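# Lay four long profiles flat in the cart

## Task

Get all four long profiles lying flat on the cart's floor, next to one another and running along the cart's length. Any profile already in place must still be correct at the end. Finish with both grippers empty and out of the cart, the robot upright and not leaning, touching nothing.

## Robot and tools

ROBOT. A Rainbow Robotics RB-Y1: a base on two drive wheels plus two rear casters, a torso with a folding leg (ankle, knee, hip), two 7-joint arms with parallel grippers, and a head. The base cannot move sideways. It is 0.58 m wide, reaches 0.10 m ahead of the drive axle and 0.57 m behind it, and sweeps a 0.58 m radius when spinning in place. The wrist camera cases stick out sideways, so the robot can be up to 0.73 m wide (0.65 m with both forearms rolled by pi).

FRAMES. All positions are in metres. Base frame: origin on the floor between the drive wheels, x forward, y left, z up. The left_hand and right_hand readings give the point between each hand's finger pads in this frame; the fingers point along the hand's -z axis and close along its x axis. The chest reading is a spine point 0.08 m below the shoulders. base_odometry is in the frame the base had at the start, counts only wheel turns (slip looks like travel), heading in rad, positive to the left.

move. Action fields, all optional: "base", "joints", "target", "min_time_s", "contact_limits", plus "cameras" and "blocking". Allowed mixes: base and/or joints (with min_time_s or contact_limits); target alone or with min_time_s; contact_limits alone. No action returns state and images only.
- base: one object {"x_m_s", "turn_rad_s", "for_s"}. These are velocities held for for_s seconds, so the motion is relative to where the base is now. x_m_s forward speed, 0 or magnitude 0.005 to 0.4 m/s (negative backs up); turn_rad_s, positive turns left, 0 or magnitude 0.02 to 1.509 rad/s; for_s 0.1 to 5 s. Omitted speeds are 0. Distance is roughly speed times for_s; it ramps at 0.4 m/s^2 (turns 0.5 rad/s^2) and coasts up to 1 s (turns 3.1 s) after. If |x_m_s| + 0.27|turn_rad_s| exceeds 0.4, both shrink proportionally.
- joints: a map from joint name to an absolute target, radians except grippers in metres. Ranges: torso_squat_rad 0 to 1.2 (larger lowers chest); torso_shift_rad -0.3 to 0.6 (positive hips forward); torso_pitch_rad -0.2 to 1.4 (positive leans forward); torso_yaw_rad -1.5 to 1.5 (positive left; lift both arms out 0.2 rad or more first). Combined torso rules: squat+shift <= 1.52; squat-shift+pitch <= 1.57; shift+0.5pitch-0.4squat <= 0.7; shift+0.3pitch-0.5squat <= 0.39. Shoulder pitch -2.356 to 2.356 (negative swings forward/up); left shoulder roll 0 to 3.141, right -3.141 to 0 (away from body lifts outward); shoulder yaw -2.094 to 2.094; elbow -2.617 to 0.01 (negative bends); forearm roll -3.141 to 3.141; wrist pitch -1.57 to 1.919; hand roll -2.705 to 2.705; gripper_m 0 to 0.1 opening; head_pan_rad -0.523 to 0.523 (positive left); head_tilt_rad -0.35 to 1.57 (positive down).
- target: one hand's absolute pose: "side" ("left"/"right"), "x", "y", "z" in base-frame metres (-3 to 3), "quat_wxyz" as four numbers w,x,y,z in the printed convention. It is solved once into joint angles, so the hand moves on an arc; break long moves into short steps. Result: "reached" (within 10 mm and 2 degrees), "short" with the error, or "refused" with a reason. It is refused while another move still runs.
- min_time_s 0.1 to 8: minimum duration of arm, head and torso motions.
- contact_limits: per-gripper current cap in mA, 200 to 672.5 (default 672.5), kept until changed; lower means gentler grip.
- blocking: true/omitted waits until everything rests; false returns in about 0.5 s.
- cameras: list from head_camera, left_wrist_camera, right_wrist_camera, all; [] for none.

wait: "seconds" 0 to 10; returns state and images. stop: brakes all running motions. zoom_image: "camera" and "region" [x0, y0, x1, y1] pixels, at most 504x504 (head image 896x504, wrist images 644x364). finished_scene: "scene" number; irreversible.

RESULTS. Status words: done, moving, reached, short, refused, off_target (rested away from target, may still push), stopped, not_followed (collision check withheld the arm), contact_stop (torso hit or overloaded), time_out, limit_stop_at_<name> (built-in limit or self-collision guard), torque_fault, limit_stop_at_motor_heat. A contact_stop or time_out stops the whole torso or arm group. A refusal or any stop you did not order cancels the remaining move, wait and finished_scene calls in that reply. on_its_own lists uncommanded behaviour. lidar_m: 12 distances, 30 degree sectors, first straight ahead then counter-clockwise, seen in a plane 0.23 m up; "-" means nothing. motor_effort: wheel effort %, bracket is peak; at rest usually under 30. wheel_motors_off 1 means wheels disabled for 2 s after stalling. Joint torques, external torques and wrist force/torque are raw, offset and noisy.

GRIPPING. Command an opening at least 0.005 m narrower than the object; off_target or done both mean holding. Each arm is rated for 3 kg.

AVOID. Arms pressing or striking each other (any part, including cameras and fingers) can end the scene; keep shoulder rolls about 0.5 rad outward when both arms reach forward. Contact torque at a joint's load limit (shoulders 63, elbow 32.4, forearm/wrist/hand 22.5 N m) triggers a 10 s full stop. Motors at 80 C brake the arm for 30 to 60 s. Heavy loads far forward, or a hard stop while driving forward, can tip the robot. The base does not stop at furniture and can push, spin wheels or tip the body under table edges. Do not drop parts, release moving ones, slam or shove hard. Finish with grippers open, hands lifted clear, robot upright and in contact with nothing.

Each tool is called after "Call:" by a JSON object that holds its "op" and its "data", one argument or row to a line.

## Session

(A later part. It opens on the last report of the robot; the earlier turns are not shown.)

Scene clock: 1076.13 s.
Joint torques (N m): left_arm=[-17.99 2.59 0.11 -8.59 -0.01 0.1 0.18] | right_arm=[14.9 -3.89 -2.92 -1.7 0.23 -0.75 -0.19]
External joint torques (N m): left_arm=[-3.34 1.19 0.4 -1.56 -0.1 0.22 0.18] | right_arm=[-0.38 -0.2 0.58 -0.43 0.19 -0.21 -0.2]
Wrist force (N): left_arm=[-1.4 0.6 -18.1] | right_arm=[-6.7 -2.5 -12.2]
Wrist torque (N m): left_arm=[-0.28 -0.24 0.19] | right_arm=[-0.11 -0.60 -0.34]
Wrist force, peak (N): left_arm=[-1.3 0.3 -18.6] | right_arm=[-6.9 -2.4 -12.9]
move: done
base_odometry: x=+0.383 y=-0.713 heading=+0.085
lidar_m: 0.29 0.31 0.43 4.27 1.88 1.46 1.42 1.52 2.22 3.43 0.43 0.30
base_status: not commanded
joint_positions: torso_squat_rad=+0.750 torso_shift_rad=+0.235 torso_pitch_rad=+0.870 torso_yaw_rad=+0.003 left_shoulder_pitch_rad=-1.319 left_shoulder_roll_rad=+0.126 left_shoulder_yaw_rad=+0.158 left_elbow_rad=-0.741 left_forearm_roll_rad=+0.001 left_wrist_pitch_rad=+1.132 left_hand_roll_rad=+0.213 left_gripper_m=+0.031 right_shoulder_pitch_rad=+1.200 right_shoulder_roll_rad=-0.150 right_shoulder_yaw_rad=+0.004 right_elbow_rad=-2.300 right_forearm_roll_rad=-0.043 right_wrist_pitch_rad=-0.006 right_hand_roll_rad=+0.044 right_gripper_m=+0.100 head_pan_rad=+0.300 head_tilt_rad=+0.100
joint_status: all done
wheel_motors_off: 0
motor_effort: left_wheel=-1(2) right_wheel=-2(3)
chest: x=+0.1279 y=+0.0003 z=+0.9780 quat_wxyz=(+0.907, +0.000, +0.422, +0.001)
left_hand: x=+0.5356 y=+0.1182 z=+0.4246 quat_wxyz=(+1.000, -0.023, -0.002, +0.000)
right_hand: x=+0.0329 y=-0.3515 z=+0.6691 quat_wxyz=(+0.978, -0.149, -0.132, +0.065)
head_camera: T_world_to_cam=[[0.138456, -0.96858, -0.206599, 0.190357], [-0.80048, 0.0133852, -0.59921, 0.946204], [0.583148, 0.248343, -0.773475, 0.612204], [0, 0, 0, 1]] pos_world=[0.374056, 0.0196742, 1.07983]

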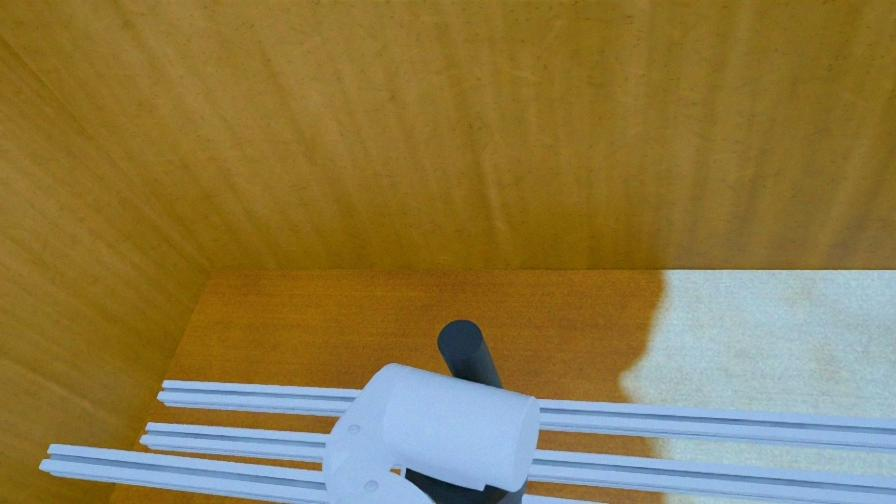

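Call:
{"op": "move", "data": {
  "joints": {"torso_squat_rad": 0.88, "torso_pitch_rad": 0.87, "torso_shift_rad": 0.265, "head_pan_rad": 0.45},
  "min_time_s": 1.5,
  "cameras": ["head_camera"]
}}

Call:
{"op": "zoom_image", "data": {
  "camera": "head_camera",
  "region": [80, 260, 340, 504]
}}

Call:
{"op": "move", "data": {
  "joints": {"head_pan_rad": -0.35, "head_tilt_rad": 0.1},
  "cameras": ["head_camera"]
}}

Call:
{"op": "zoom_image", "data": {
  "camera": "head_camera",
  "region": [450, 260, 710, 504]
}}

Scene clock: 1082.73 s.
Joint torques (N m): left_arm=[-18.97 2.44 0.16 -9.11 0.2 0.05 -0.19] | right_arm=[13.92 -3.88 -2.74 -1.98 0.19 -0.53 -0.06]
External joint torques (N m): left_arm=[-4.32 1.03 0.45 -2.09 0.12 0.17 -0.19] | right_arm=[-1.35 -0.19 0.76 -0.71 0.15 0.01 -0.08]
Wrist force (N): left_arm=[-1.5 0.7 -18.2] | right_arm=[-6.3 -2.0 -12.3]
Wrist torque (N m): left_arm=[-0.41 -0.24 0.20] | right_arm=[-0.16 -0.55 -0.33]
Wrist force, peak (N): left_arm=[-1.1 0.2 -18.7] | right_arm=[-7.1 -2.3 -12.7]
move: done
base_odometry: x=+0.383 y=-0.713 heading=+0.085
lidar_m: 0.30 0.31 0.44 4.28 1.89 1.46 1.42 1.51 2.22 3.42 0.43 0.31
base_status: not commanded
joint_positions: torso_squat_rad=+0.880 torso_shift_rad=+0.265 torso_pitch_rad=+0.870 torso_yaw_rad=+0.003 left_shoulder_pitch_rad=-1.319 left_shoulder_roll_rad=+0.126 left_shoulder_yaw_rad=+0.158 left_elbow_rad=-0.741 left_forearm_roll_rad=+0.001 left_wrist_pitch_rad=+1.132 left_hand_roll_rad=+0.213 left_gripper_m=+0.031 right_shoulder_pitch_rad=+1.200 right_shoulder_roll_rad=-0.150 right_shoulder_yaw_rad=+0.004 right_elbow_rad=-2.300 right_forearm_roll_rad=-0.043 right_wrist_pitch_rad=-0.006 right_hand_roll_rad=+0.044 right_gripper_m=+0.100 head_pan_rad=+0.450 head_tilt_rad=+0.100
joint_status: all done
wheel_motors_off: 0
motor_effort: left_wheel=-1(1) right_wheel=+0(3)
chest: x=+0.1255 y=+0.0003 z=+0.9104 quat_wxyz=(+0.907, +0.000, +0.422, +0.001)
left_hand: x=+0.5331 y=+0.1182 z=+0.3569 quat_wxyz=(+1.000, -0.023, -0.002, +0.000)
right_hand: x=+0.0305 y=-0.3515 z=+0.6015 quat_wxyz=(+0.978, -0.149, -0.132, +0.065)
head_camera: T_world_to_cam=[[0.229933, -0.920764, -0.315158, 0.260965], [-0.801394, 0.00460043, -0.59812, 0.902893], [0.552177, 0.390093, -0.736837, 0.532778], [0, 0, 0, 1]] pos_world=[0.369381, 0.0283002, 1.01485]

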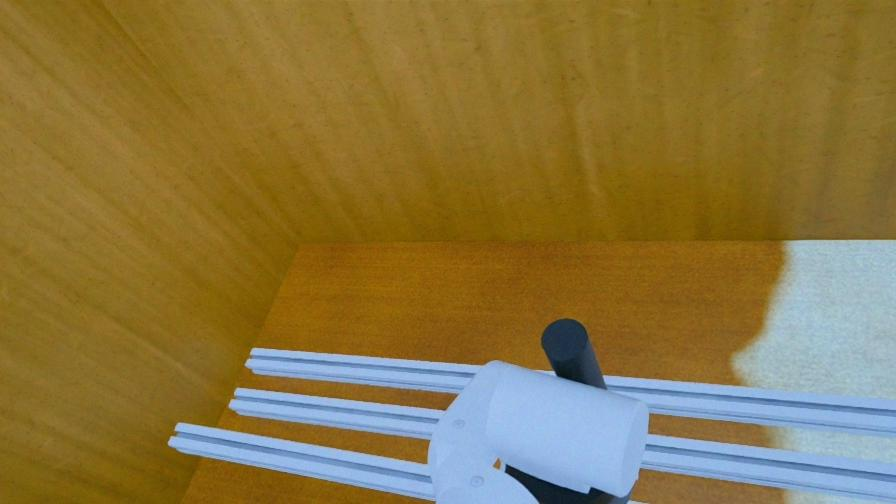

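Scaled by 1.938 (camera's finer frame: 1280x720).

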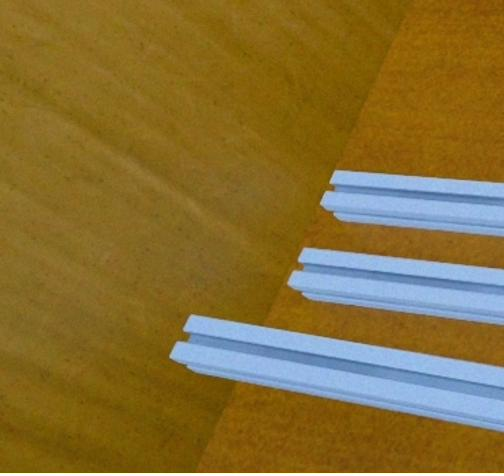

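Scene clock: 1083.93 s.
Joint torques (N m): left_arm=[-18.51 2.43 -0.32 -8.93 0.17 0.18 0.05] | right_arm=[14.69 -3.58 -2.55 -1.71 0.26 -0.54 -0.19]
External joint torques (N m): left_arm=[-3.86 1.03 -0.03 -1.9 0.08 0.3 0.06] | right_arm=[-0.59 0.11 0.94 -0.44 0.22 0 -0.2]
Wrist force (N): left_arm=[-1.3 0.7 -18.1] | right_arm=[-6.2 -2.2 -12.3]
Wrist torque (N m): left_arm=[-0.36 -0.22 0.20] | right_arm=[-0.14 -0.55 -0.34]
Wrist force, peak (N): left_arm=[-1.1 0.9 -18.3] | right_arm=[-6.5 -2.3 -12.5]
move: done
base_odometry: x=+0.383 y=-0.713 heading=+0.085
lidar_m: 0.30 0.32 0.43 4.27 1.90 1.46 1.42 1.51 2.21 3.43 0.43 0.30
base_status: not commanded
joint_positions: torso_squat_rad=+0.880 torso_shift_rad=+0.265 torso_pitch_rad=+0.870 torso_yaw_rad=+0.003 left_shoulder_pitch_rad=-1.319 left_shoulder_roll_rad=+0.126 left_shoulder_yaw_rad=+0.158 left_elbow_rad=-0.741 left_forearm_roll_rad=+0.001 left_wrist_pitch_rad=+1.132 left_hand_roll_rad=+0.213 left_gripper_m=+0.031 right_shoulder_pitch_rad=+1.200 right_shoulder_roll_rad=-0.150 right_shoulder_yaw_rad=+0.004 right_elbow_rad=-2.300 right_forearm_roll_rad=-0.043 right_wrist_pitch_rad=-0.006 right_hand_roll_rad=+0.044 right_gripper_m=+0.100 head_pan_rad=-0.350 head_tilt_rad=+0.100
joint_status: all done
wheel_motors_off: 0
motor_effort: left_wheel=+0(1) right_wheel=-2(4)
chest: x=+0.1255 y=+0.0003 z=+0.9104 quat_wxyz=(+0.907, +0.000, +0.422, +0.001)
left_hand: x=+0.5331 y=+0.1182 z=+0.3569 quat_wxyz=(+1.000, -0.023, -0.002, +0.000)
right_hand: x=+0.0305 y=-0.3515 z=+0.6015 quat_wxyz=(+0.978, -0.149, -0.132, +0.065)
head_camera: T_world_to_cam=[[-0.271759, -0.920741, 0.27997, -0.200773], [-0.787397, 0.0454695, -0.614767, 0.915771], [0.553311, -0.387516, -0.737346, 0.533467], [0, 0, 0, 1]] pos_world=[0.371341, -0.0197731, 1.01255]

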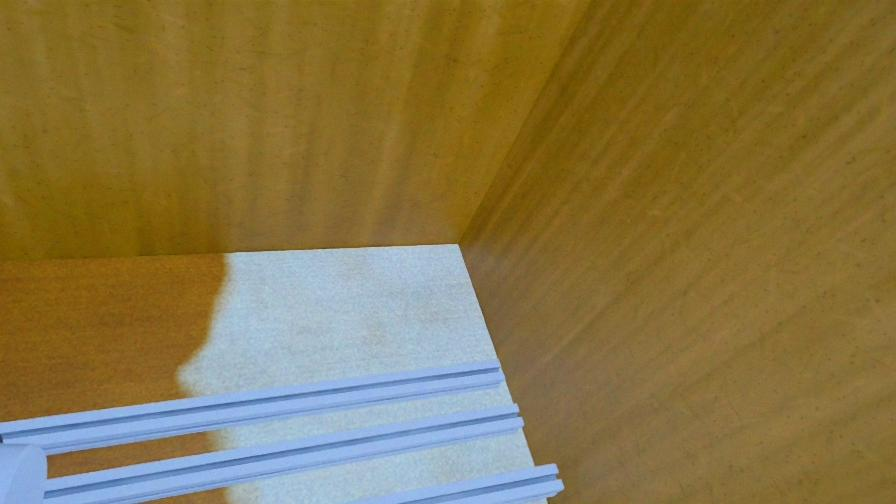

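Scaled by 1.938 (camera's finer frame: 1280x720).

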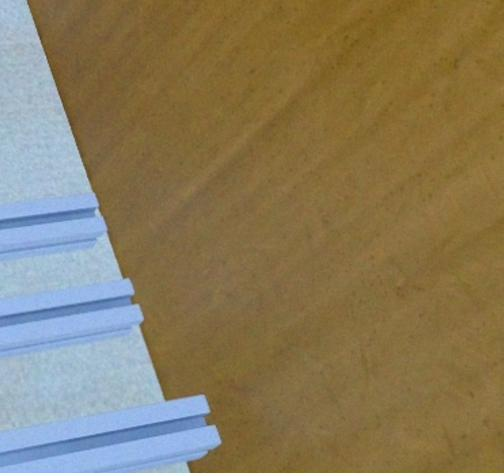

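Call:
{"op": "move", "data": {
  "target": {"side": "left", "x": 0.533, "y": 0.1135, "z": 0.35, "quat_wxyz": [0.9997, -0.0225, 0, 0]},
  "min_time_s": 0.7,
  "cameras": []
}}

Call:
{"op": "move", "data": {
  "joints": {"torso_squat_rad": 0.94, "torso_pitch_rad": 0.87, "torso_shift_rad": 0.278},
  "min_time_s": 1.5,
  "cameras": ["left_wrist_camera"]
}}

Scene clock: 1096.70 s.
Joint torques (N m): left_arm=[-18.86 2.18 -0.26 -8.43 -0.44 -0.02 0.53] | right_arm=[14.23 -3.79 -3.1 -1.73 0.34 -0.58 -0.31]
External joint torques (N m): left_arm=[-3.9 0.78 0 -1.7 -0.52 0.08 0.53] | right_arm=[-1.05 -0.1 0.39 -0.46 0.3 -0.04 -0.32]
Wrist force (N): left_arm=[-1.2 0.6 -17.9] | right_arm=[-6.3 -2.3 -12.4]
Wrist torque (N m): left_arm=[-0.32 -0.24 0.21] | right_arm=[-0.12 -0.56 -0.33]
Wrist force, peak (N): left_arm=[-2.8 1.2 -18.7] | right_arm=[-6.2 -2.4 -12.7]
move: done
base_odometry: x=+0.383 y=-0.713 heading=+0.085
lidar_m: 0.30 0.31 0.42 4.27 1.89 1.47 1.42 1.52 2.22 3.44 0.44 0.31
base_status: not commanded
joint_positions: torso_squat_rad=+0.880 torso_shift_rad=+0.265 torso_pitch_rad=+0.870 torso_yaw_rad=+0.003 left_shoulder_pitch_rad=-1.361 left_shoulder_roll_rad=+0.127 left_shoulder_yaw_rad=+0.158 left_elbow_rad=-0.639 left_forearm_roll_rad=+0.000 left_wrist_pitch_rad=+1.075 left_hand_roll_rad=+0.224 left_gripper_m=+0.031 right_shoulder_pitch_rad=+1.200 right_shoulder_roll_rad=-0.150 right_shoulder_yaw_rad=+0.004 right_elbow_rad=-2.300 right_forearm_roll_rad=-0.043 right_wrist_pitch_rad=-0.006 right_hand_roll_rad=+0.044 right_gripper_m=+0.100 head_pan_rad=-0.350 head_tilt_rad=+0.100
joint_status: all done
wheel_motors_off: 0
motor_effort: left_wheel=+0(2) right_wheel=-1(2)
chest: x=+0.1255 y=+0.0003 z=+0.9104 quat_wxyz=(+0.907, +0.000, +0.422, +0.001)
left_hand: x=+0.5321 y=+0.1136 z=+0.3496 quat_wxyz=(+1.000, -0.022, +0.000, +0.000)
left_hand_status: reached (checked arc, planned for 0.7 s): 1 mm and 0.0 deg off.
right_hand: x=+0.0304 y=-0.3515 z=+0.6015 quat_wxyz=(+0.978, -0.149, -0.132, +0.065)

Scene clock: 1098.50 s.
Joint torques (N m): left_arm=[-18.8 2.86 0.13 -7.94 -0.15 0.2 0.51] | right_arm=[14.5 -3.98 -3.45 -1.81 0.31 -0.86 -0.28]
External joint torques (N m): left_arm=[-3.84 1.45 0.39 -1.21 -0.23 0.31 0.51] | right_arm=[-0.78 -0.28 0.04 -0.53 0.27 -0.33 -0.29]
Wrist force (N): left_arm=[-1.2 0.8 -17.2] | right_arm=[-6.5 -2.0 -12.5]
Wrist torque (N m): left_arm=[-0.83 -0.25 0.25] | right_arm=[-0.17 -0.60 -0.34]
Wrist force, peak (N): left_arm=[-1.3 0.8 -18.6] | right_arm=[-6.6 -2.2 -12.6]
move: done
base_odometry: x=+0.383 y=-0.713 heading=+0.085
lidar_m: 0.30 0.31 0.43 4.28 1.88 1.47 1.42 1.51 2.22 3.42 0.44 0.31
base_status: not commanded
joint_positions: torso_squat_rad=+0.940 torso_shift_rad=+0.278 torso_pitch_rad=+0.870 torso_yaw_rad=+0.003 left_shoulder_pitch_rad=-1.361 left_shoulder_roll_rad=+0.127 left_shoulder_yaw_rad=+0.158 left_elbow_rad=-0.639 left_forearm_roll_rad=+0.000 left_wrist_pitch_rad=+1.075 left_hand_roll_rad=+0.224 left_gripper_m=+0.031 right_shoulder_pitch_rad=+1.200 right_shoulder_roll_rad=-0.150 right_shoulder_yaw_rad=+0.004 right_elbow_rad=-2.300 right_forearm_roll_rad=-0.043 right_wrist_pitch_rad=-0.006 right_hand_roll_rad=+0.044 right_gripper_m=+0.100 head_pan_rad=-0.350 head_tilt_rad=+0.100
joint_status: all done
wheel_motors_off: 0
motor_effort: left_wheel=+0(1) right_wheel=-1(3)
chest: x=+0.1219 y=+0.0003 z=+0.8770 quat_wxyz=(+0.907, +0.000, +0.422, +0.001)
left_hand: x=+0.5286 y=+0.1136 z=+0.3163 quat_wxyz=(+1.000, -0.022, +0.000, +0.000)
right_hand: x=+0.0269 y=-0.3515 z=+0.5680 quat_wxyz=(+0.978, -0.149, -0.132, +0.065)
left_wrist_camera: T_world_to_cam=[[0.999215, 0.0222552, 0.032765, -0.541723], [0.00220733, -0.857223, 0.514941, -0.0346489], [0.039547, -0.514465, -0.856599, 0.387347], [0, 0, 0, 1]] pos_world=[0.526056, 0.181631, 0.367393]

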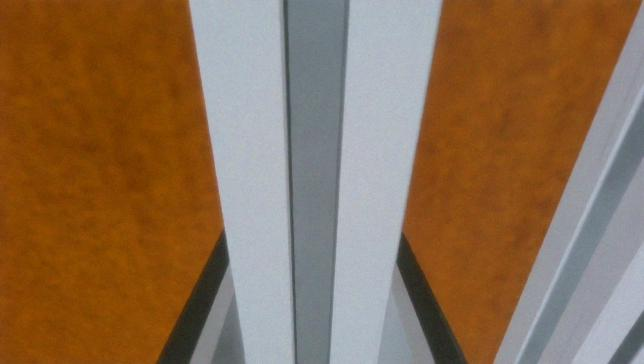

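Call:
{"op": "move", "data": {
  "target": {"side": "left", "x": 0.529, "y": 0.1135, "z": 0.306, "quat_wxyz": [0.9997, -0.0225, 0, 0]},
  "min_time_s": 0.8,
  "cameras": ["head_camera"]
}}

Call:
{"op": "zoom_image", "data": {
  "camera": "head_camera",
  "region": [450, 260, 710, 504]
}}

Scene clock: 1105.00 s.
Joint torques (N m): left_arm=[-19.37 2.8 0.59 -8.08 0.03 0.04 0.55] | right_arm=[14.26 -4.03 -2.75 -1.59 0.4 -0.6 -0.26]
External joint torques (N m): left_arm=[-4.07 1.15 0.79 -1.82 -0.04 0.15 0.56] | right_arm=[-1.01 -0.34 0.75 -0.32 0.36 -0.07 -0.27]
Wrist force (N): left_arm=[-0.6 0.4 -18.7] | right_arm=[-6.6 -1.9 -12.4]
Wrist torque (N m): left_arm=[-0.49 -0.17 0.25] | right_arm=[-0.19 -0.59 -0.34]
Wrist force, peak (N): left_arm=[-1.1 0.6 -18.7] | right_arm=[-6.5 -2.1 -12.7]
move: done
base_odometry: x=+0.383 y=-0.713 heading=+0.085
lidar_m: 0.29 0.31 0.44 4.27 1.89 1.47 1.42 1.52 2.21 3.43 0.42 0.32
base_status: not commanded
joint_positions: torso_squat_rad=+0.940 torso_shift_rad=+0.278 torso_pitch_rad=+0.870 torso_yaw_rad=+0.003 left_shoulder_pitch_rad=-1.418 left_shoulder_roll_rad=+0.139 left_shoulder_yaw_rad=+0.164 left_elbow_rad=-0.488 left_forearm_roll_rad=+0.005 left_wrist_pitch_rad=+0.979 left_hand_roll_rad=+0.226 left_gripper_m=+0.031 right_shoulder_pitch_rad=+1.200 right_shoulder_roll_rad=-0.150 right_shoulder_yaw_rad=+0.004 right_elbow_rad=-2.300 right_forearm_roll_rad=-0.043 right_wrist_pitch_rad=-0.006 right_hand_roll_rad=+0.044 right_gripper_m=+0.100 head_pan_rad=-0.350 head_tilt_rad=+0.100
joint_status: all done
wheel_motors_off: 0
motor_effort: left_wheel=-1(1) right_wheel=-1(3)
chest: x=+0.1219 y=+0.0003 z=+0.8770 quat_wxyz=(+0.907, +0.000, +0.422, +0.001)
left_hand: x=+0.5279 y=+0.1136 z=+0.3059 quat_wxyz=(+1.000, -0.023, -0.001, +0.000)
left_hand_status: reached (checked arc, planned for 0.8 s): 1 mm and 0.1 deg off.
right_hand: x=+0.0269 y=-0.3515 z=+0.5680 quat_wxyz=(+0.978, -0.149, -0.132, +0.065)
head_camera: T_world_to_cam=[[-0.271774, -0.92073, 0.279991, -0.192388], [-0.787363, 0.0454455, -0.614812, 0.892513], [0.553351, -0.387545, -0.7373, 0.510716], [0, 0, 0, 1]] pos_world=[0.367841, -0.0197731, 0.979146]

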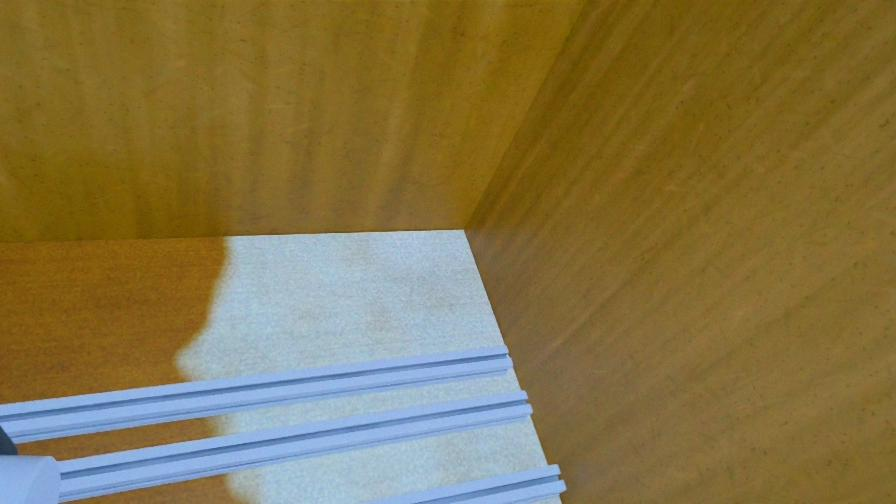

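Scaled by 1.938 (camera's finer frame: 1280x720).

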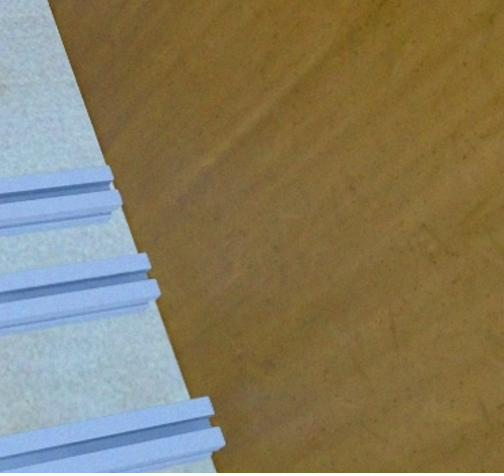

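Call:
{"op": "move", "data": {
  "target": {"side": "left", "x": 0.529, "y": 0.1145, "z": 0.299, "quat_wxyz": [0.9997, -0.0225, 0, 0]},
  "min_time_s": 0.8,
  "cameras": []
}}

Call:
{"op": "move", "data": {
  "joints": {"head_pan_rad": 0.45, "head_tilt_rad": 0.1},
  "cameras": ["head_camera"]
}}

Call:
{"op": "zoom_image", "data": {
  "camera": "head_camera",
  "region": [80, 260, 340, 504]
}}

Scene clock: 1110.70 s.
Joint torques (N m): left_arm=[-9.36 3.81 0.18 -4.24 -0.54 -5.31 0.09] | right_arm=[14.15 -3.78 -3.26 -2.16 0.18 -0.58 -0.18]
External joint torques (N m): left_arm=[6.42 1.79 0.31 1.51 -0.61 -5.19 0.09] | right_arm=[-1.12 -0.08 0.24 -0.87 0.14 -0.03 -0.19]
Wrist force (N): left_arm=[-14.0 1.3 41.0] | right_arm=[-6.6 -2.0 -12.4]
Wrist torque (N m): left_arm=[-0.07 1.39 0.22] | right_arm=[-0.19 -0.62 -0.33]
Wrist force, peak (N): left_arm=[-25.4 1.4 48.6] | right_arm=[-6.6 -2.0 -12.7]
move: done
base_odometry: x=+0.383 y=-0.713 heading=+0.085
lidar_m: 0.30 0.32 0.43 4.26 1.89 1.47 1.42 1.52 2.20 3.44 0.42 0.32
base_status: not commanded
joint_positions: torso_squat_rad=+0.940 torso_shift_rad=+0.277 torso_pitch_rad=+0.869 torso_yaw_rad=+0.003 left_shoulder_pitch_rad=-1.489 left_shoulder_roll_rad=+0.153 left_shoulder_yaw_rad=+0.172 left_elbow_rad=-0.324 left_forearm_roll_rad=+0.013 left_wrist_pitch_rad=+0.878 left_hand_roll_rad=+0.224 left_gripper_m=+0.031 right_shoulder_pitch_rad=+1.200 right_shoulder_roll_rad=-0.150 right_shoulder_yaw_rad=+0.004 right_elbow_rad=-2.300 right_forearm_roll_rad=-0.043 right_wrist_pitch_rad=-0.006 right_hand_roll_rad=+0.044 right_gripper_m=+0.100 head_pan_rad=-0.350 head_tilt_rad=+0.100
joint_status: all done
wheel_motors_off: 0
motor_effort: left_wheel=+1(3) right_wheel=+1(2)
chest: x=+0.1213 y=+0.0003 z=+0.8774 quat_wxyz=(+0.907, +0.000, +0.421, +0.001)
left_hand: x=+0.5295 y=+0.1142 z=+0.3014 quat_wxyz=(+1.000, -0.024, -0.006, +0.000)
left_hand_status: reached (checked arc, planned for 0.8 s): 2 mm and 0.7 deg off.
right_hand: x=+0.0268 y=-0.3515 z=+0.5682 quat_wxyz=(+0.978, -0.149, -0.133, +0.065)

Scene clock: 1111.90 s.
Joint torques (N m): left_arm=[-9.48 3.2 0.03 -4.42 -0.6 -5.16 -0.19] | right_arm=[14.07 -3.85 -2.98 -1.75 0.46 -0.47 -0.06]
External joint torques (N m): left_arm=[6.29 1.19 0.16 1.33 -0.67 -5.03 -0.19] | right_arm=[-1.2 -0.16 0.52 -0.46 0.42 0.08 -0.07]
Wrist force (N): left_arm=[-14.5 1.3 40.7] | right_arm=[-6.4 -2.0 -12.3]
Wrist torque (N m): left_arm=[-0.08 1.41 0.22] | right_arm=[-0.18 -0.58 -0.34]
Wrist force, peak (N): left_arm=[-14.2 1.5 41.6] | right_arm=[-6.7 -2.1 -12.7]
move: done
base_odometry: x=+0.383 y=-0.713 heading=+0.085
lidar_m: 0.29 0.31 0.43 4.27 1.90 1.46 1.42 1.53 2.22 3.44 0.43 0.31
base_status: not commanded
joint_positions: torso_squat_rad=+0.940 torso_shift_rad=+0.277 torso_pitch_rad=+0.869 torso_yaw_rad=+0.003 left_shoulder_pitch_rad=-1.489 left_shoulder_roll_rad=+0.153 left_shoulder_yaw_rad=+0.172 left_elbow_rad=-0.324 left_forearm_roll_rad=+0.013 left_wrist_pitch_rad=+0.878 left_hand_roll_rad=+0.224 left_gripper_m=+0.031 right_shoulder_pitch_rad=+1.200 right_shoulder_roll_rad=-0.150 right_shoulder_yaw_rad=+0.004 right_elbow_rad=-2.300 right_forearm_roll_rad=-0.043 right_wrist_pitch_rad=-0.006 right_hand_roll_rad=+0.044 right_gripper_m=+0.100 head_pan_rad=+0.450 head_tilt_rad=+0.100
joint_status: all done
wheel_motors_off: 0
motor_effort: left_wheel=+1(2) right_wheel=+0(3)
chest: x=+0.1213 y=+0.0003 z=+0.8774 quat_wxyz=(+0.907, +0.000, +0.421, +0.001)
left_hand: x=+0.5295 y=+0.1142 z=+0.3014 quat_wxyz=(+1.000, -0.024, -0.006, +0.000)
right_hand: x=+0.0268 y=-0.3515 z=+0.5682 quat_wxyz=(+0.978, -0.149, -0.133, +0.065)
head_camera: T_world_to_cam=[[0.230526, -0.920688, -0.314948, 0.251214], [-0.80035, 0.00468554, -0.599514, 0.88091], [0.553441, 0.390272, -0.735793, 0.509805], [0, 0, 0, 1]] pos_world=[0.364979, 0.0281998, 0.982348]

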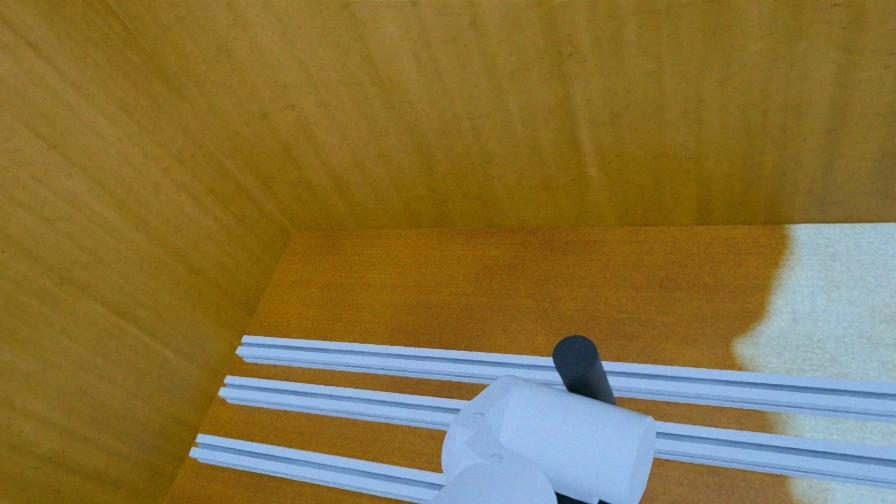

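Scaled by 1.938 (camera's finer frame: 1280x720).

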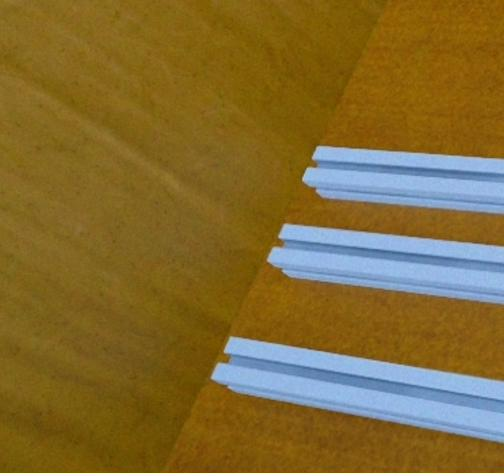

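Call:
{"op": "move", "data": {
  "target": {"side": "left", "x": 0.529, "y": 0.1142, "z": 0.3035, "quat_wxyz": [0.9997, -0.0225, 0, 0]},
  "min_time_s": 0.8,
  "cameras": []
}}

Call:
{"op": "move", "data": {
  "joints": {"left_gripper_m": 0.055},
  "cameras": ["left_wrist_camera"]
}}

Call:
{"op": "move", "data": {
  "joints": {"torso_squat_rad": 0.7, "torso_pitch_rad": 0.87, "torso_shift_rad": 0.225},
  "min_time_s": 2,
  "cameras": ["left_wrist_camera"]
}}

Scene clock: 1117.53 s.
Joint torques (N m): left_arm=[-15.49 2.58 -0.18 -4.15 0.24 1.27 0.34] | right_arm=[13.64 -4.26 -3 -2.08 0.2 -0.57 -0.18]
External joint torques (N m): left_arm=[0.36 0.56 -0.05 1.61 0.16 1.37 0.34] | right_arm=[-1.63 -0.57 0.5 -0.81 0.16 -0.03 -0.19]
Wrist force (N): left_arm=[2.2 0.9 -9.7] | right_arm=[-6.4 -2.1 -12.4]
Wrist torque (N m): left_arm=[-0.69 -0.46 0.35] | right_arm=[-0.17 -0.58 -0.34]
Wrist force, peak (N): left_arm=[-14.3 1.7 41.8] | right_arm=[-6.5 -2.1 -12.7]
move: done
base_odometry: x=+0.383 y=-0.713 heading=+0.085
lidar_m: 0.29 0.31 0.43 4.28 1.89 1.46 1.42 1.51 2.22 3.43 0.42 0.31
base_status: not commanded
joint_positions: torso_squat_rad=+0.940 torso_shift_rad=+0.278 torso_pitch_rad=+0.870 torso_yaw_rad=+0.003 left_shoulder_pitch_rad=-1.495 left_shoulder_roll_rad=+0.154 left_shoulder_yaw_rad=+0.173 left_elbow_rad=-0.325 left_forearm_roll_rad=+0.014 left_wrist_pitch_rad=+0.896 left_hand_roll_rad=+0.224 left_gripper_m=+0.031 right_shoulder_pitch_rad=+1.200 right_shoulder_roll_rad=-0.150 right_shoulder_yaw_rad=+0.004 right_elbow_rad=-2.300 right_forearm_roll_rad=-0.043 right_wrist_pitch_rad=-0.006 right_hand_roll_rad=+0.044 right_gripper_m=+0.100 head_pan_rad=+0.450 head_tilt_rad=+0.100
joint_status: all done
wheel_motors_off: 0
motor_effort: left_wheel=+2(2) right_wheel=+0(2)
chest: x=+0.1217 y=+0.0003 z=+0.8771 quat_wxyz=(+0.907, +0.000, +0.421, +0.001)
left_hand: x=+0.5290 y=+0.1141 z=+0.3027 quat_wxyz=(+1.000, -0.023, +0.000, +0.000)
left_hand_status: reached (checked arc, planned for 0.8 s): 1 mm and 0.0 deg off.
right_hand: x=+0.0269 y=-0.3515 z=+0.5680 quat_wxyz=(+0.978, -0.149, -0.133, +0.065)

Scene clock: 1118.27 s.
Joint torques (N m): left_arm=[-15.49 1.81 0.52 -5.38 0.01 -0.68 0.62] | right_arm=[14.11 -3.34 -3.17 -1.74 0.21 -0.51 -0.1]
External joint torques (N m): left_arm=[0.36 -0.21 0.65 0.38 -0.06 -0.58 0.62] | right_arm=[-1.16 0.35 0.33 -0.47 0.17 0.03 -0.11]
Wrist force (N): left_arm=[-5.3 0.0 0.9] | right_arm=[-6.4 -2.1 -12.4]
Wrist torque (N m): left_arm=[-0.22 -0.40 0.27] | right_arm=[-0.17 -0.58 -0.36]
Wrist force, peak (N): left_arm=[2.1 1.2 -9.7] | right_arm=[-6.6 -1.9 -12.8]
move: done
base_odometry: x=+0.383 y=-0.713 heading=+0.085
lidar_m: 0.29 0.31 0.43 4.27 1.89 1.47 1.42 1.52 2.20 3.43 0.42 0.31
base_status: not commanded
joint_positions: torso_squat_rad=+0.940 torso_shift_rad=+0.278 torso_pitch_rad=+0.870 torso_yaw_rad=+0.003 left_shoulder_pitch_rad=-1.495 left_shoulder_roll_rad=+0.154 left_shoulder_yaw_rad=+0.173 left_elbow_rad=-0.325 left_forearm_roll_rad=+0.014 left_wrist_pitch_rad=+0.896 left_hand_roll_rad=+0.224 left_gripper_m=+0.055 right_shoulder_pitch_rad=+1.200 right_shoulder_roll_rad=-0.150 right_shoulder_yaw_rad=+0.004 right_elbow_rad=-2.300 right_forearm_roll_rad=-0.043 right_wrist_pitch_rad=-0.006 right_hand_roll_rad=+0.044 right_gripper_m=+0.100 head_pan_rad=+0.450 head_tilt_rad=+0.100
joint_status: all done
wheel_motors_off: 0
motor_effort: left_wheel=+2(2) right_wheel=+1(2)
chest: x=+0.1217 y=+0.0003 z=+0.8771 quat_wxyz=(+0.907, +0.000, +0.421, +0.001)
left_hand: x=+0.5288 y=+0.1141 z=+0.3027 quat_wxyz=(+1.000, -0.022, +0.001, +0.000)
right_hand: x=+0.0269 y=-0.3515 z=+0.5680 quat_wxyz=(+0.978, -0.149, -0.133, +0.065)
left_wrist_camera: T_world_to_cam=[[0.999246, 0.0219416, 0.0320233, -0.541284], [0.00232043, -0.857222, 0.514942, -0.0273636], [0.0387497, -0.514479, -0.856627, 0.376325], [0, 0, 0, 1]] pos_world=[0.526357, 0.182031, 0.353794]

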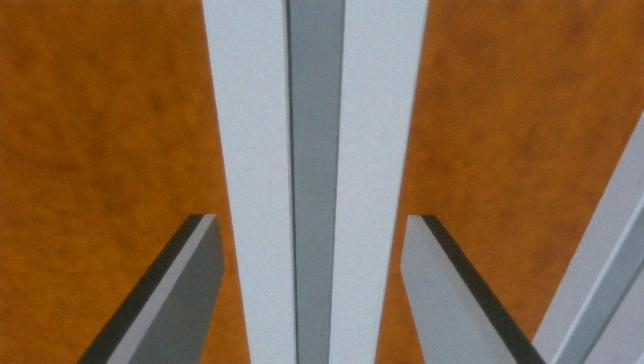

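Scene clock: 1120.57 s.
Joint torques (N m): left_arm=[-15.58 1.86 0.42 -5.56 0.13 -0.02 0.36] | right_arm=[14.46 -3.73 -3.01 -1.88 0.16 -0.72 -0.09]
External joint torques (N m): left_arm=[0.25 -0.16 0.55 0.19 0.05 0.08 0.36] | right_arm=[-0.81 -0.04 0.48 -0.61 0.12 -0.18 -0.1]
Wrist force (N): left_arm=[-0.8 0.2 -8.6] | right_arm=[-6.4 -2.3 -12.4]
Wrist torque (N m): left_arm=[-0.25 -0.14 0.23] | right_arm=[-0.12 -0.58 -0.32]
Wrist force, peak (N): left_arm=[-1.1 0.2 -9.6] | right_arm=[-6.9 -2.1 -12.8]
move: done
base_odometry: x=+0.383 y=-0.713 heading=+0.085
lidar_m: 0.30 0.32 0.43 4.27 1.89 1.46 1.42 1.52 2.22 3.42 0.43 0.31
base_status: not commanded
joint_positions: torso_squat_rad=+0.700 torso_shift_rad=+0.225 torso_pitch_rad=+0.870 torso_yaw_rad=+0.003 left_shoulder_pitch_rad=-1.495 left_shoulder_roll_rad=+0.154 left_shoulder_yaw_rad=+0.173 left_elbow_rad=-0.325 left_forearm_roll_rad=+0.014 left_wrist_pitch_rad=+0.896 left_hand_roll_rad=+0.224 left_gripper_m=+0.055 right_shoulder_pitch_rad=+1.200 right_shoulder_roll_rad=-0.150 right_shoulder_yaw_rad=+0.004 right_elbow_rad=-2.300 right_forearm_roll_rad=-0.043 right_wrist_pitch_rad=-0.006 right_hand_roll_rad=+0.044 right_gripper_m=+0.100 head_pan_rad=+0.450 head_tilt_rad=+0.100
joint_status: all done
wheel_motors_off: 0
motor_effort: left_wheel=+1(2) right_wheel=-1(3)
chest: x=+0.1280 y=+0.0003 z=+1.0018 quat_wxyz=(+0.907, +0.000, +0.422, +0.001)
left_hand: x=+0.5348 y=+0.1141 z=+0.4272 quat_wxyz=(+1.000, -0.022, +0.001, +0.000)
right_hand: x=+0.0331 y=-0.3515 z=+0.6928 quat_wxyz=(+0.978, -0.149, -0.132, +0.065)
left_wrist_camera: T_world_to_cam=[[0.999265, 0.0218645, 0.0314908, -0.551008], [0.00252849, -0.85722, 0.514945, -0.0916009], [0.0382536, -0.514487, -0.856645, 0.483017], [0, 0, 0, 1]] pos_world=[0.532357, 0.182031, 0.478295]

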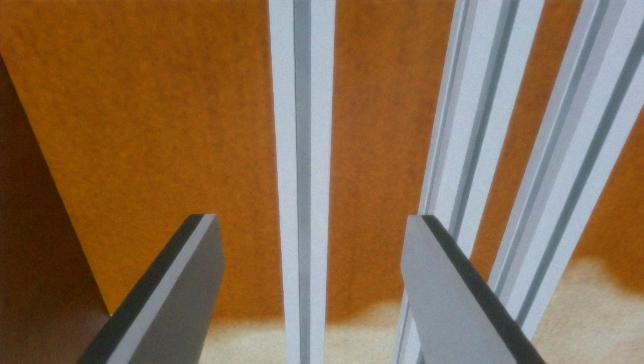

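Call:
{"op": "move", "data": {
  "joints": {"torso_squat_rad": 0.5, "torso_pitch_rad": 0.87, "torso_shift_rad": 0.184, "head_pan_rad": 0.0, "head_tilt_rad": 0.2},
  "min_time_s": 1.2,
  "cameras": []
}}

Call:
{"op": "move", "data": {
  "target": {"side": "left", "x": 0.56, "y": 0.13, "z": 0.82, "quat_wxyz": [0.85, 0, -0.527, 0]},
  "min_time_s": 2,
  "cameras": ["head_camera"]
}}

Call:
{"op": "move", "data": {
  "base": {"x_m_s": -0.3, "for_s": 2.53},
  "cameras": []
}}

Call:
{"op": "move", "data": {
  "base": {"turn_rad_s": 0.5, "for_s": 2.43},
  "joints": {"left_shoulder_pitch_rad": -0.5, "left_shoulder_roll_rad": 0.1, "left_shoulder_yaw_rad": 0.186, "left_elbow_rad": -1.8, "left_forearm_roll_rad": -0.323, "left_wrist_pitch_rad": 0.2, "left_hand_roll_rad": -1.301},
  "min_time_s": 3,
  "cameras": []
}}

Call:
{"op": "move", "data": {
  "base": {"x_m_s": 0.3, "for_s": 4.76},
  "joints": {"torso_squat_rad": 1.1, "torso_pitch_rad": 0.6, "torso_shift_rad": 0.2, "head_pan_rad": 0.1, "head_tilt_rad": 0.3},
  "cameras": []
}}

Call:
{"op": "move", "data": {
  "base": {"turn_rad_s": -0.5, "for_s": 2.6},
  "cameras": ["head_camera", "left_wrist_camera"]
}}

Scene clock: 1132.90 s.
Joint torques (N m): left_arm=[-16.29 1.56 0.92 -5.75 -0.01 -0.25 0.57] | right_arm=[14.43 -3.75 -2.78 -1.76 0.21 -0.3 -0.37]
External joint torques (N m): left_arm=[-0.45 -0.45 1.05 0.01 -0.08 -0.15 0.57] | right_arm=[-0.85 -0.06 0.71 -0.48 0.17 0.24 -0.38]
Wrist force (N): left_arm=[-1.1 0.3 -8.7] | right_arm=[-6.1 -2.1 -12.6]
Wrist torque (N m): left_arm=[-0.24 -0.19 0.24] | right_arm=[-0.15 -0.53 -0.34]
Wrist force, peak (N): left_arm=[-1.0 0.2 -9.5] | right_arm=[-6.7 -2.5 -12.8]
move: done
base_odometry: x=+0.383 y=-0.713 heading=+0.085
lidar_m: 0.29 0.31 0.43 4.25 1.87 1.47 1.42 1.50 2.22 3.43 0.44 0.31
base_status: not commanded
joint_positions: torso_squat_rad=+0.500 torso_shift_rad=+0.184 torso_pitch_rad=+0.870 torso_yaw_rad=+0.003 left_shoulder_pitch_rad=-1.495 left_shoulder_roll_rad=+0.154 left_shoulder_yaw_rad=+0.173 left_elbow_rad=-0.325 left_forearm_roll_rad=+0.014 left_wrist_pitch_rad=+0.896 left_hand_roll_rad=+0.224 left_gripper_m=+0.055 right_shoulder_pitch_rad=+1.200 right_shoulder_roll_rad=-0.150 right_shoulder_yaw_rad=+0.004 right_elbow_rad=-2.300 right_forearm_roll_rad=-0.043 right_wrist_pitch_rad=-0.006 right_hand_roll_rad=+0.044 right_gripper_m=+0.100 head_pan_rad=+0.000 head_tilt_rad=+0.200
joint_status: all done
wheel_motors_off: 0
motor_effort: left_wheel=+0(2) right_wheel=+1(4)
chest: x=+0.1209 y=+0.0003 z=+1.0839 quat_wxyz=(+0.907, +0.000, +0.421, +0.001)
left_hand: x=+0.5277 y=+0.1141 z=+0.5093 quat_wxyz=(+1.000, -0.022, +0.001, +0.000)
right_hand: x=+0.0260 y=-0.3515 z=+0.7749 quat_wxyz=(+0.978, -0.149, -0.132, +0.065)

Scene clock: 1135.87 s.
Joint torques (N m): left_arm=[-14.67 4.15 5.85 -3.38 -1.4 1.13 -0.03] | right_arm=[14.12 -3.87 -3.27 -1.87 0.35 -0.65 -0.2]
External joint torques (N m): left_arm=[-0.9 -0.14 -0.2 -0.42 -0.24 0.02 0.02] | right_arm=[-1.16 -0.17 0.22 -0.6 0.31 -0.11 -0.21]
Wrist force (N): left_arm=[-6.9 0.0 -5.3] | right_arm=[-6.2 -2.2 -12.6]
Wrist torque (N m): left_arm=[-0.24 -0.58 0.33] | right_arm=[-0.13 -0.54 -0.35]
Wrist force, peak (N): left_arm=[-3.9 -0.8 -10.5] | right_arm=[-6.4 -2.2 -12.8]
move: done
base_odometry: x=+0.383 y=-0.713 heading=+0.085
lidar_m: 0.30 0.31 0.44 4.27 1.89 1.46 1.43 1.51 2.21 3.43 0.43 0.31
base_status: not commanded
joint_positions: torso_squat_rad=+0.500 torso_shift_rad=+0.184 torso_pitch_rad=+0.870 torso_yaw_rad=+0.003 left_shoulder_pitch_rad=-2.140 left_shoulder_roll_rad=+0.994 left_shoulder_yaw_rad=-2.094 left_elbow_rad=-2.241 left_forearm_roll_rad=-0.080 left_wrist_pitch_rad=+1.713 left_hand_roll_rad=+2.309 left_gripper_m=+0.055 right_shoulder_pitch_rad=+1.200 right_shoulder_roll_rad=-0.150 right_shoulder_yaw_rad=+0.004 right_elbow_rad=-2.300 right_forearm_roll_rad=-0.043 right_wrist_pitch_rad=-0.006 right_hand_roll_rad=+0.044 right_gripper_m=+0.100 head_pan_rad=+0.000 head_tilt_rad=+0.200
joint_status: all done
wheel_motors_off: 0
motor_effort: left_wheel=+1(2) right_wheel=+1(4)
chest: x=+0.1210 y=+0.0003 z=+1.0839 quat_wxyz=(+0.907, +0.000, +0.421, +0.001)
left_hand: x=+0.5594 y=+0.1303 z=+0.8204 quat_wxyz=(+0.850, +0.003, -0.526, +0.001)
left_hand_status: reached (checked arc, planned for 2.6 s): 1 mm and 0.4 deg off.
right_hand: x=+0.0260 y=-0.3515 z=+0.7749 quat_wxyz=(+0.978, -0.149, -0.132, +0.065)
head_camera: T_world_to_cam=[[-0.0505702, -0.998384, 0.0259388, -0.0104104], [-0.852378, 0.0296105, -0.522088, 0.926799], [0.520476, -0.0485117, -0.852497, 0.810978], [0, 0, 0, 1]] pos_world=[0.367361, 0.00150545, 1.1755]

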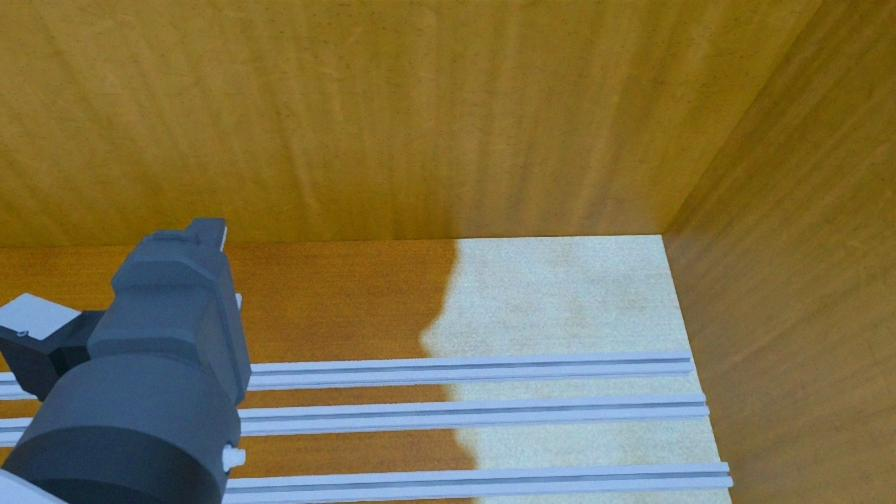

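Scene clock: 1139.90 s.
Joint torques (N m): left_arm=[-14.72 4.3 5.93 -3.21 -1.47 1.53 -0.16] | right_arm=[14.32 -4.02 -2.81 -2.12 0.15 -0.73 -0.25]
External joint torques (N m): left_arm=[-0.95 0.01 -0.12 -0.25 -0.31 0.42 -0.11] | right_arm=[-0.95 -0.33 0.69 -0.85 0.11 -0.19 -0.26]
Wrist force (N): left_arm=[-6.3 0.4 -5.2] | right_arm=[-6.3 -2.0 -12.6]
Wrist torque (N m): left_arm=[-0.29 -0.52 0.30] | right_arm=[-0.16 -0.55 -0.35]
Wrist force, peak (N): left_arm=[-6.8 0.1 -5.9] | right_arm=[-6.7 -2.1 -12.7]
move: done
base_odometry: x=-0.374 y=-0.778 heading=+0.086
lidar_m: 1.06 1.11 2.03 1.99 0.90 0.69 0.67 0.71 1.04 3.87 2.48 1.10
base_status: done (sent for 2.53 of 2.53 s)
joint_positions: torso_squat_rad=+0.500 torso_shift_rad=+0.184 torso_pitch_rad=+0.870 torso_yaw_rad=+0.003 left_shoulder_pitch_rad=-2.141 left_shoulder_roll_rad=+0.994 left_shoulder_yaw_rad=-2.094 left_elbow_rad=-2.241 left_forearm_roll_rad=-0.080 left_wrist_pitch_rad=+1.713 left_hand_roll_rad=+2.309 left_gripper_m=+0.055 right_shoulder_pitch_rad=+1.200 right_shoulder_roll_rad=-0.150 right_shoulder_yaw_rad=+0.004 right_elbow_rad=-2.300 right_forearm_roll_rad=-0.043 right_wrist_pitch_rad=-0.006 right_hand_roll_rad=+0.044 right_gripper_m=+0.100 head_pan_rad=+0.000 head_tilt_rad=+0.200
joint_status: not commanded
wheel_motors_off: 0
motor_effort: left_wheel=+17(30) right_wheel=-16(35)
chest: x=+0.1209 y=+0.0003 z=+1.0839 quat_wxyz=(+0.907, +0.000, +0.421, +0.001)
left_hand: x=+0.5594 y=+0.1303 z=+0.8205 quat_wxyz=(+0.850, +0.003, -0.526, +0.001)
right_hand: x=+0.0260 y=-0.3515 z=+0.7749 quat_wxyz=(+0.978, -0.149, -0.132, +0.065)

Scene clock: 1143.63 s.
Joint torques (N m): left_arm=[-5.11 1.19 -0.35 -9.67 -0.26 -1.93 0.63] | right_arm=[14.74 -3.78 -3.61 -1.96 0.09 -0.5 -0.29]
External joint torques (N m): left_arm=[-1.17 -0.84 -1.15 -0.05 -0.23 -0.28 0.62] | right_arm=[-0.54 -0.09 -0.12 -0.68 0.05 0.04 -0.31]
Wrist force (N): left_arm=[-0.4 -5.7 -4.5] | right_arm=[-6.4 -2.2 -12.5]
Wrist torque (N m): left_arm=[0.09 -0.18 0.21] | right_arm=[-0.14 -0.55 -0.34]
Wrist force, peak (N): left_arm=[-7.5 -0.2 -5.7] | right_arm=[-6.3 -2.1 -12.8]
move: done
base_odometry: x=-0.374 y=-0.778 heading=+1.302
lidar_m: 3.82 1.35 0.80 0.68 0.68 0.78 1.35 3.88 2.20 1.06 1.06 1.19
base_status: done (sent for 2.43 of 2.43 s)
joint_positions: torso_squat_rad=+0.500 torso_shift_rad=+0.184 torso_pitch_rad=+0.870 torso_yaw_rad=+0.003 left_shoulder_pitch_rad=-0.500 left_shoulder_roll_rad=+0.100 left_shoulder_yaw_rad=+0.186 left_elbow_rad=-1.800 left_forearm_roll_rad=-0.323 left_wrist_pitch_rad=+0.200 left_hand_roll_rad=-1.301 left_gripper_m=+0.055 right_shoulder_pitch_rad=+1.200 right_shoulder_roll_rad=-0.150 right_shoulder_yaw_rad=+0.004 right_elbow_rad=-2.300 right_forearm_roll_rad=-0.043 right_wrist_pitch_rad=-0.006 right_hand_roll_rad=+0.044 right_gripper_m=+0.100 head_pan_rad=+0.000 head_tilt_rad=+0.200
joint_status: all done
wheel_motors_off: 0
motor_effort: left_wheel=-1(27) right_wheel=+10(39)
chest: x=+0.1209 y=+0.0003 z=+1.0839 quat_wxyz=(+0.907, +0.000, +0.421, +0.001)
left_hand: x=+0.5711 y=+0.2616 z=+0.7216 quat_wxyz=(+0.563, +0.452, -0.359, -0.591)
right_hand: x=+0.0260 y=-0.3515 z=+0.7750 quat_wxyz=(+0.978, -0.149, -0.132, +0.065)

Scene clock: 1149.63 s.
Joint torques (N m): left_arm=[-7.88 1.75 0.23 -9.97 -0.22 -2.04 0.52] | right_arm=[12.93 -3.88 -2.98 -4.65 0.34 -1.26 -0.13]
External joint torques (N m): left_arm=[0.81 -1.17 -0.51 0.1 -0.2 -0.31 0.5] | right_arm=[-0.93 0.08 0.68 -0.7 0.24 -0.26 -0.15]
Wrist force (N): left_arm=[-0.6 -5.8 -3.0] | right_arm=[-7.7 -2.2 -11.6]
Wrist torque (N m): left_arm=[0.08 -0.23 0.19] | right_arm=[-0.14 -0.63 -0.35]
Wrist force, peak (N): left_arm=[0.1 -6.2 -4.5] | right_arm=[-8.1 -2.2 -12.2]
move: done
base_odometry: x=+0.005 y=+0.601 heading=+1.303
lidar_m: 3.07 2.12 1.22 1.06 1.06 1.22 2.10 1.38 0.82 0.92 0.89 1.15
base_status: done (sent for 4.77 of 4.77 s)
joint_positions: torso_squat_rad=+1.100 torso_shift_rad=+0.200 torso_pitch_rad=+0.600 torso_yaw_rad=+0.003 left_shoulder_pitch_rad=-0.500 left_shoulder_roll_rad=+0.100 left_shoulder_yaw_rad=+0.186 left_elbow_rad=-1.800 left_forearm_roll_rad=-0.323 left_wrist_pitch_rad=+0.200 left_hand_roll_rad=-1.301 left_gripper_m=+0.055 right_shoulder_pitch_rad=+1.200 right_shoulder_roll_rad=-0.150 right_shoulder_yaw_rad=+0.004 right_elbow_rad=-2.300 right_forearm_roll_rad=-0.043 right_wrist_pitch_rad=-0.006 right_hand_roll_rad=+0.044 right_gripper_m=+0.100 head_pan_rad=+0.100 head_tilt_rad=+0.300
joint_status: all done
wheel_motors_off: 0
motor_effort: left_wheel=+2(32) right_wheel=-8(45)
chest: x=+0.0099 y=+0.0003 z=+0.8471 quat_wxyz=(+0.955, +0.000, +0.296, +0.001)
left_hand: x=+0.5404 y=+0.2615 z=+0.6180 quat_wxyz=(+0.510, +0.527, -0.432, -0.525)
right_hand: x=+0.0008 y=-0.3515 z=+0.5239 quat_wxyz=(+0.951, -0.157, -0.263, +0.044)

Scene clock: 1153.57 s.
Joint torques (N m): left_arm=[-8.63 1.88 -0.27 -10 -0.39 -1.82 0.66] | right_arm=[13.13 -4.32 -3.03 -4.76 0.14 -1.03 -0.14]
External joint torques (N m): left_arm=[0.06 -1.04 -1.01 0.07 -0.37 -0.09 0.64] | right_arm=[-0.73 -0.37 0.63 -0.82 0.04 -0.02 -0.17]
Wrist force (N): left_arm=[-0.7 -6.0 -3.2] | right_arm=[-8.1 -2.1 -11.6]
Wrist torque (N m): left_arm=[0.10 -0.26 0.20] | right_arm=[-0.14 -0.65 -0.35]
Wrist force, peak (N): left_arm=[-1.1 -6.5 -3.3] | right_arm=[-7.9 -2.0 -12.1]
move: done
base_odometry: x=+0.005 y=+0.601 heading=+0.003
lidar_m: 0.92 0.88 2.17 4.08 1.50 1.10 1.03 1.08 1.48 4.09 0.91 0.81
base_status: done (sent for 2.6 of 2.6 s)
joint_positions: torso_squat_rad=+1.100 torso_shift_rad=+0.200 torso_pitch_rad=+0.600 torso_yaw_rad=+0.003 left_shoulder_pitch_rad=-0.500 left_shoulder_roll_rad=+0.100 left_shoulder_yaw_rad=+0.186 left_elbow_rad=-1.800 left_forearm_roll_rad=-0.323 left_wrist_pitch_rad=+0.200 left_hand_roll_rad=-1.301 left_gripper_m=+0.055 right_shoulder_pitch_rad=+1.200 right_shoulder_roll_rad=-0.150 right_shoulder_yaw_rad=+0.004 right_elbow_rad=-2.300 right_forearm_roll_rad=-0.043 right_wrist_pitch_rad=-0.006 right_hand_roll_rad=+0.044 right_gripper_m=+0.100 head_pan_rad=+0.100 head_tilt_rad=+0.300
joint_status: not commanded
wheel_motors_off: 0
motor_effort: left_wheel=+12(29) right_wheel=-1(39)
chest: x=+0.0099 y=+0.0003 z=+0.8471 quat_wxyz=(+0.955, +0.000, +0.296, +0.001)
left_hand: x=+0.5404 y=+0.2615 z=+0.6180 quat_wxyz=(+0.510, +0.527, -0.432, -0.525)
right_hand: x=+0.0008 y=-0.3515 z=+0.5239 quat_wxyz=(+0.951, -0.157, -0.263, +0.044)
head_camera: T_world_to_cam=[[0.0283601, -0.998832, -0.0391068, 0.0410857], [-0.753198, 0.00436793, -0.657779, 0.820539], [0.657182, 0.0481099, -0.752195, 0.600523], [0, 0, 0, 1]] pos_world=[0.222211, 0.00856256, 0.99305]
left_wrist_camera: T_world_to_cam=[[0.0434207, -0.994923, -0.0907914, 0.292237], [-0.543564, 0.0527227, -0.837711, 0.829582], [0.838244, 0.0857248, -0.538515, -0.0637058], [0, 0, 0, 1]] pos_world=[0.491642, 0.252477, 0.687175]

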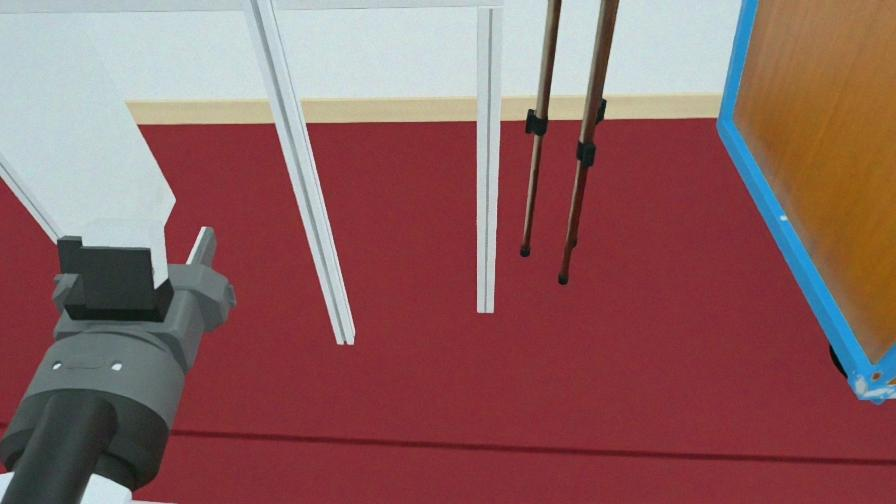

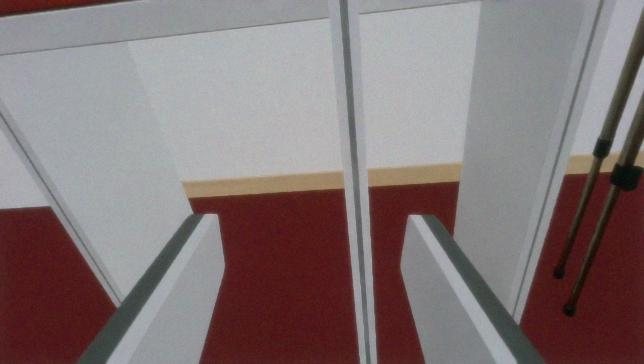

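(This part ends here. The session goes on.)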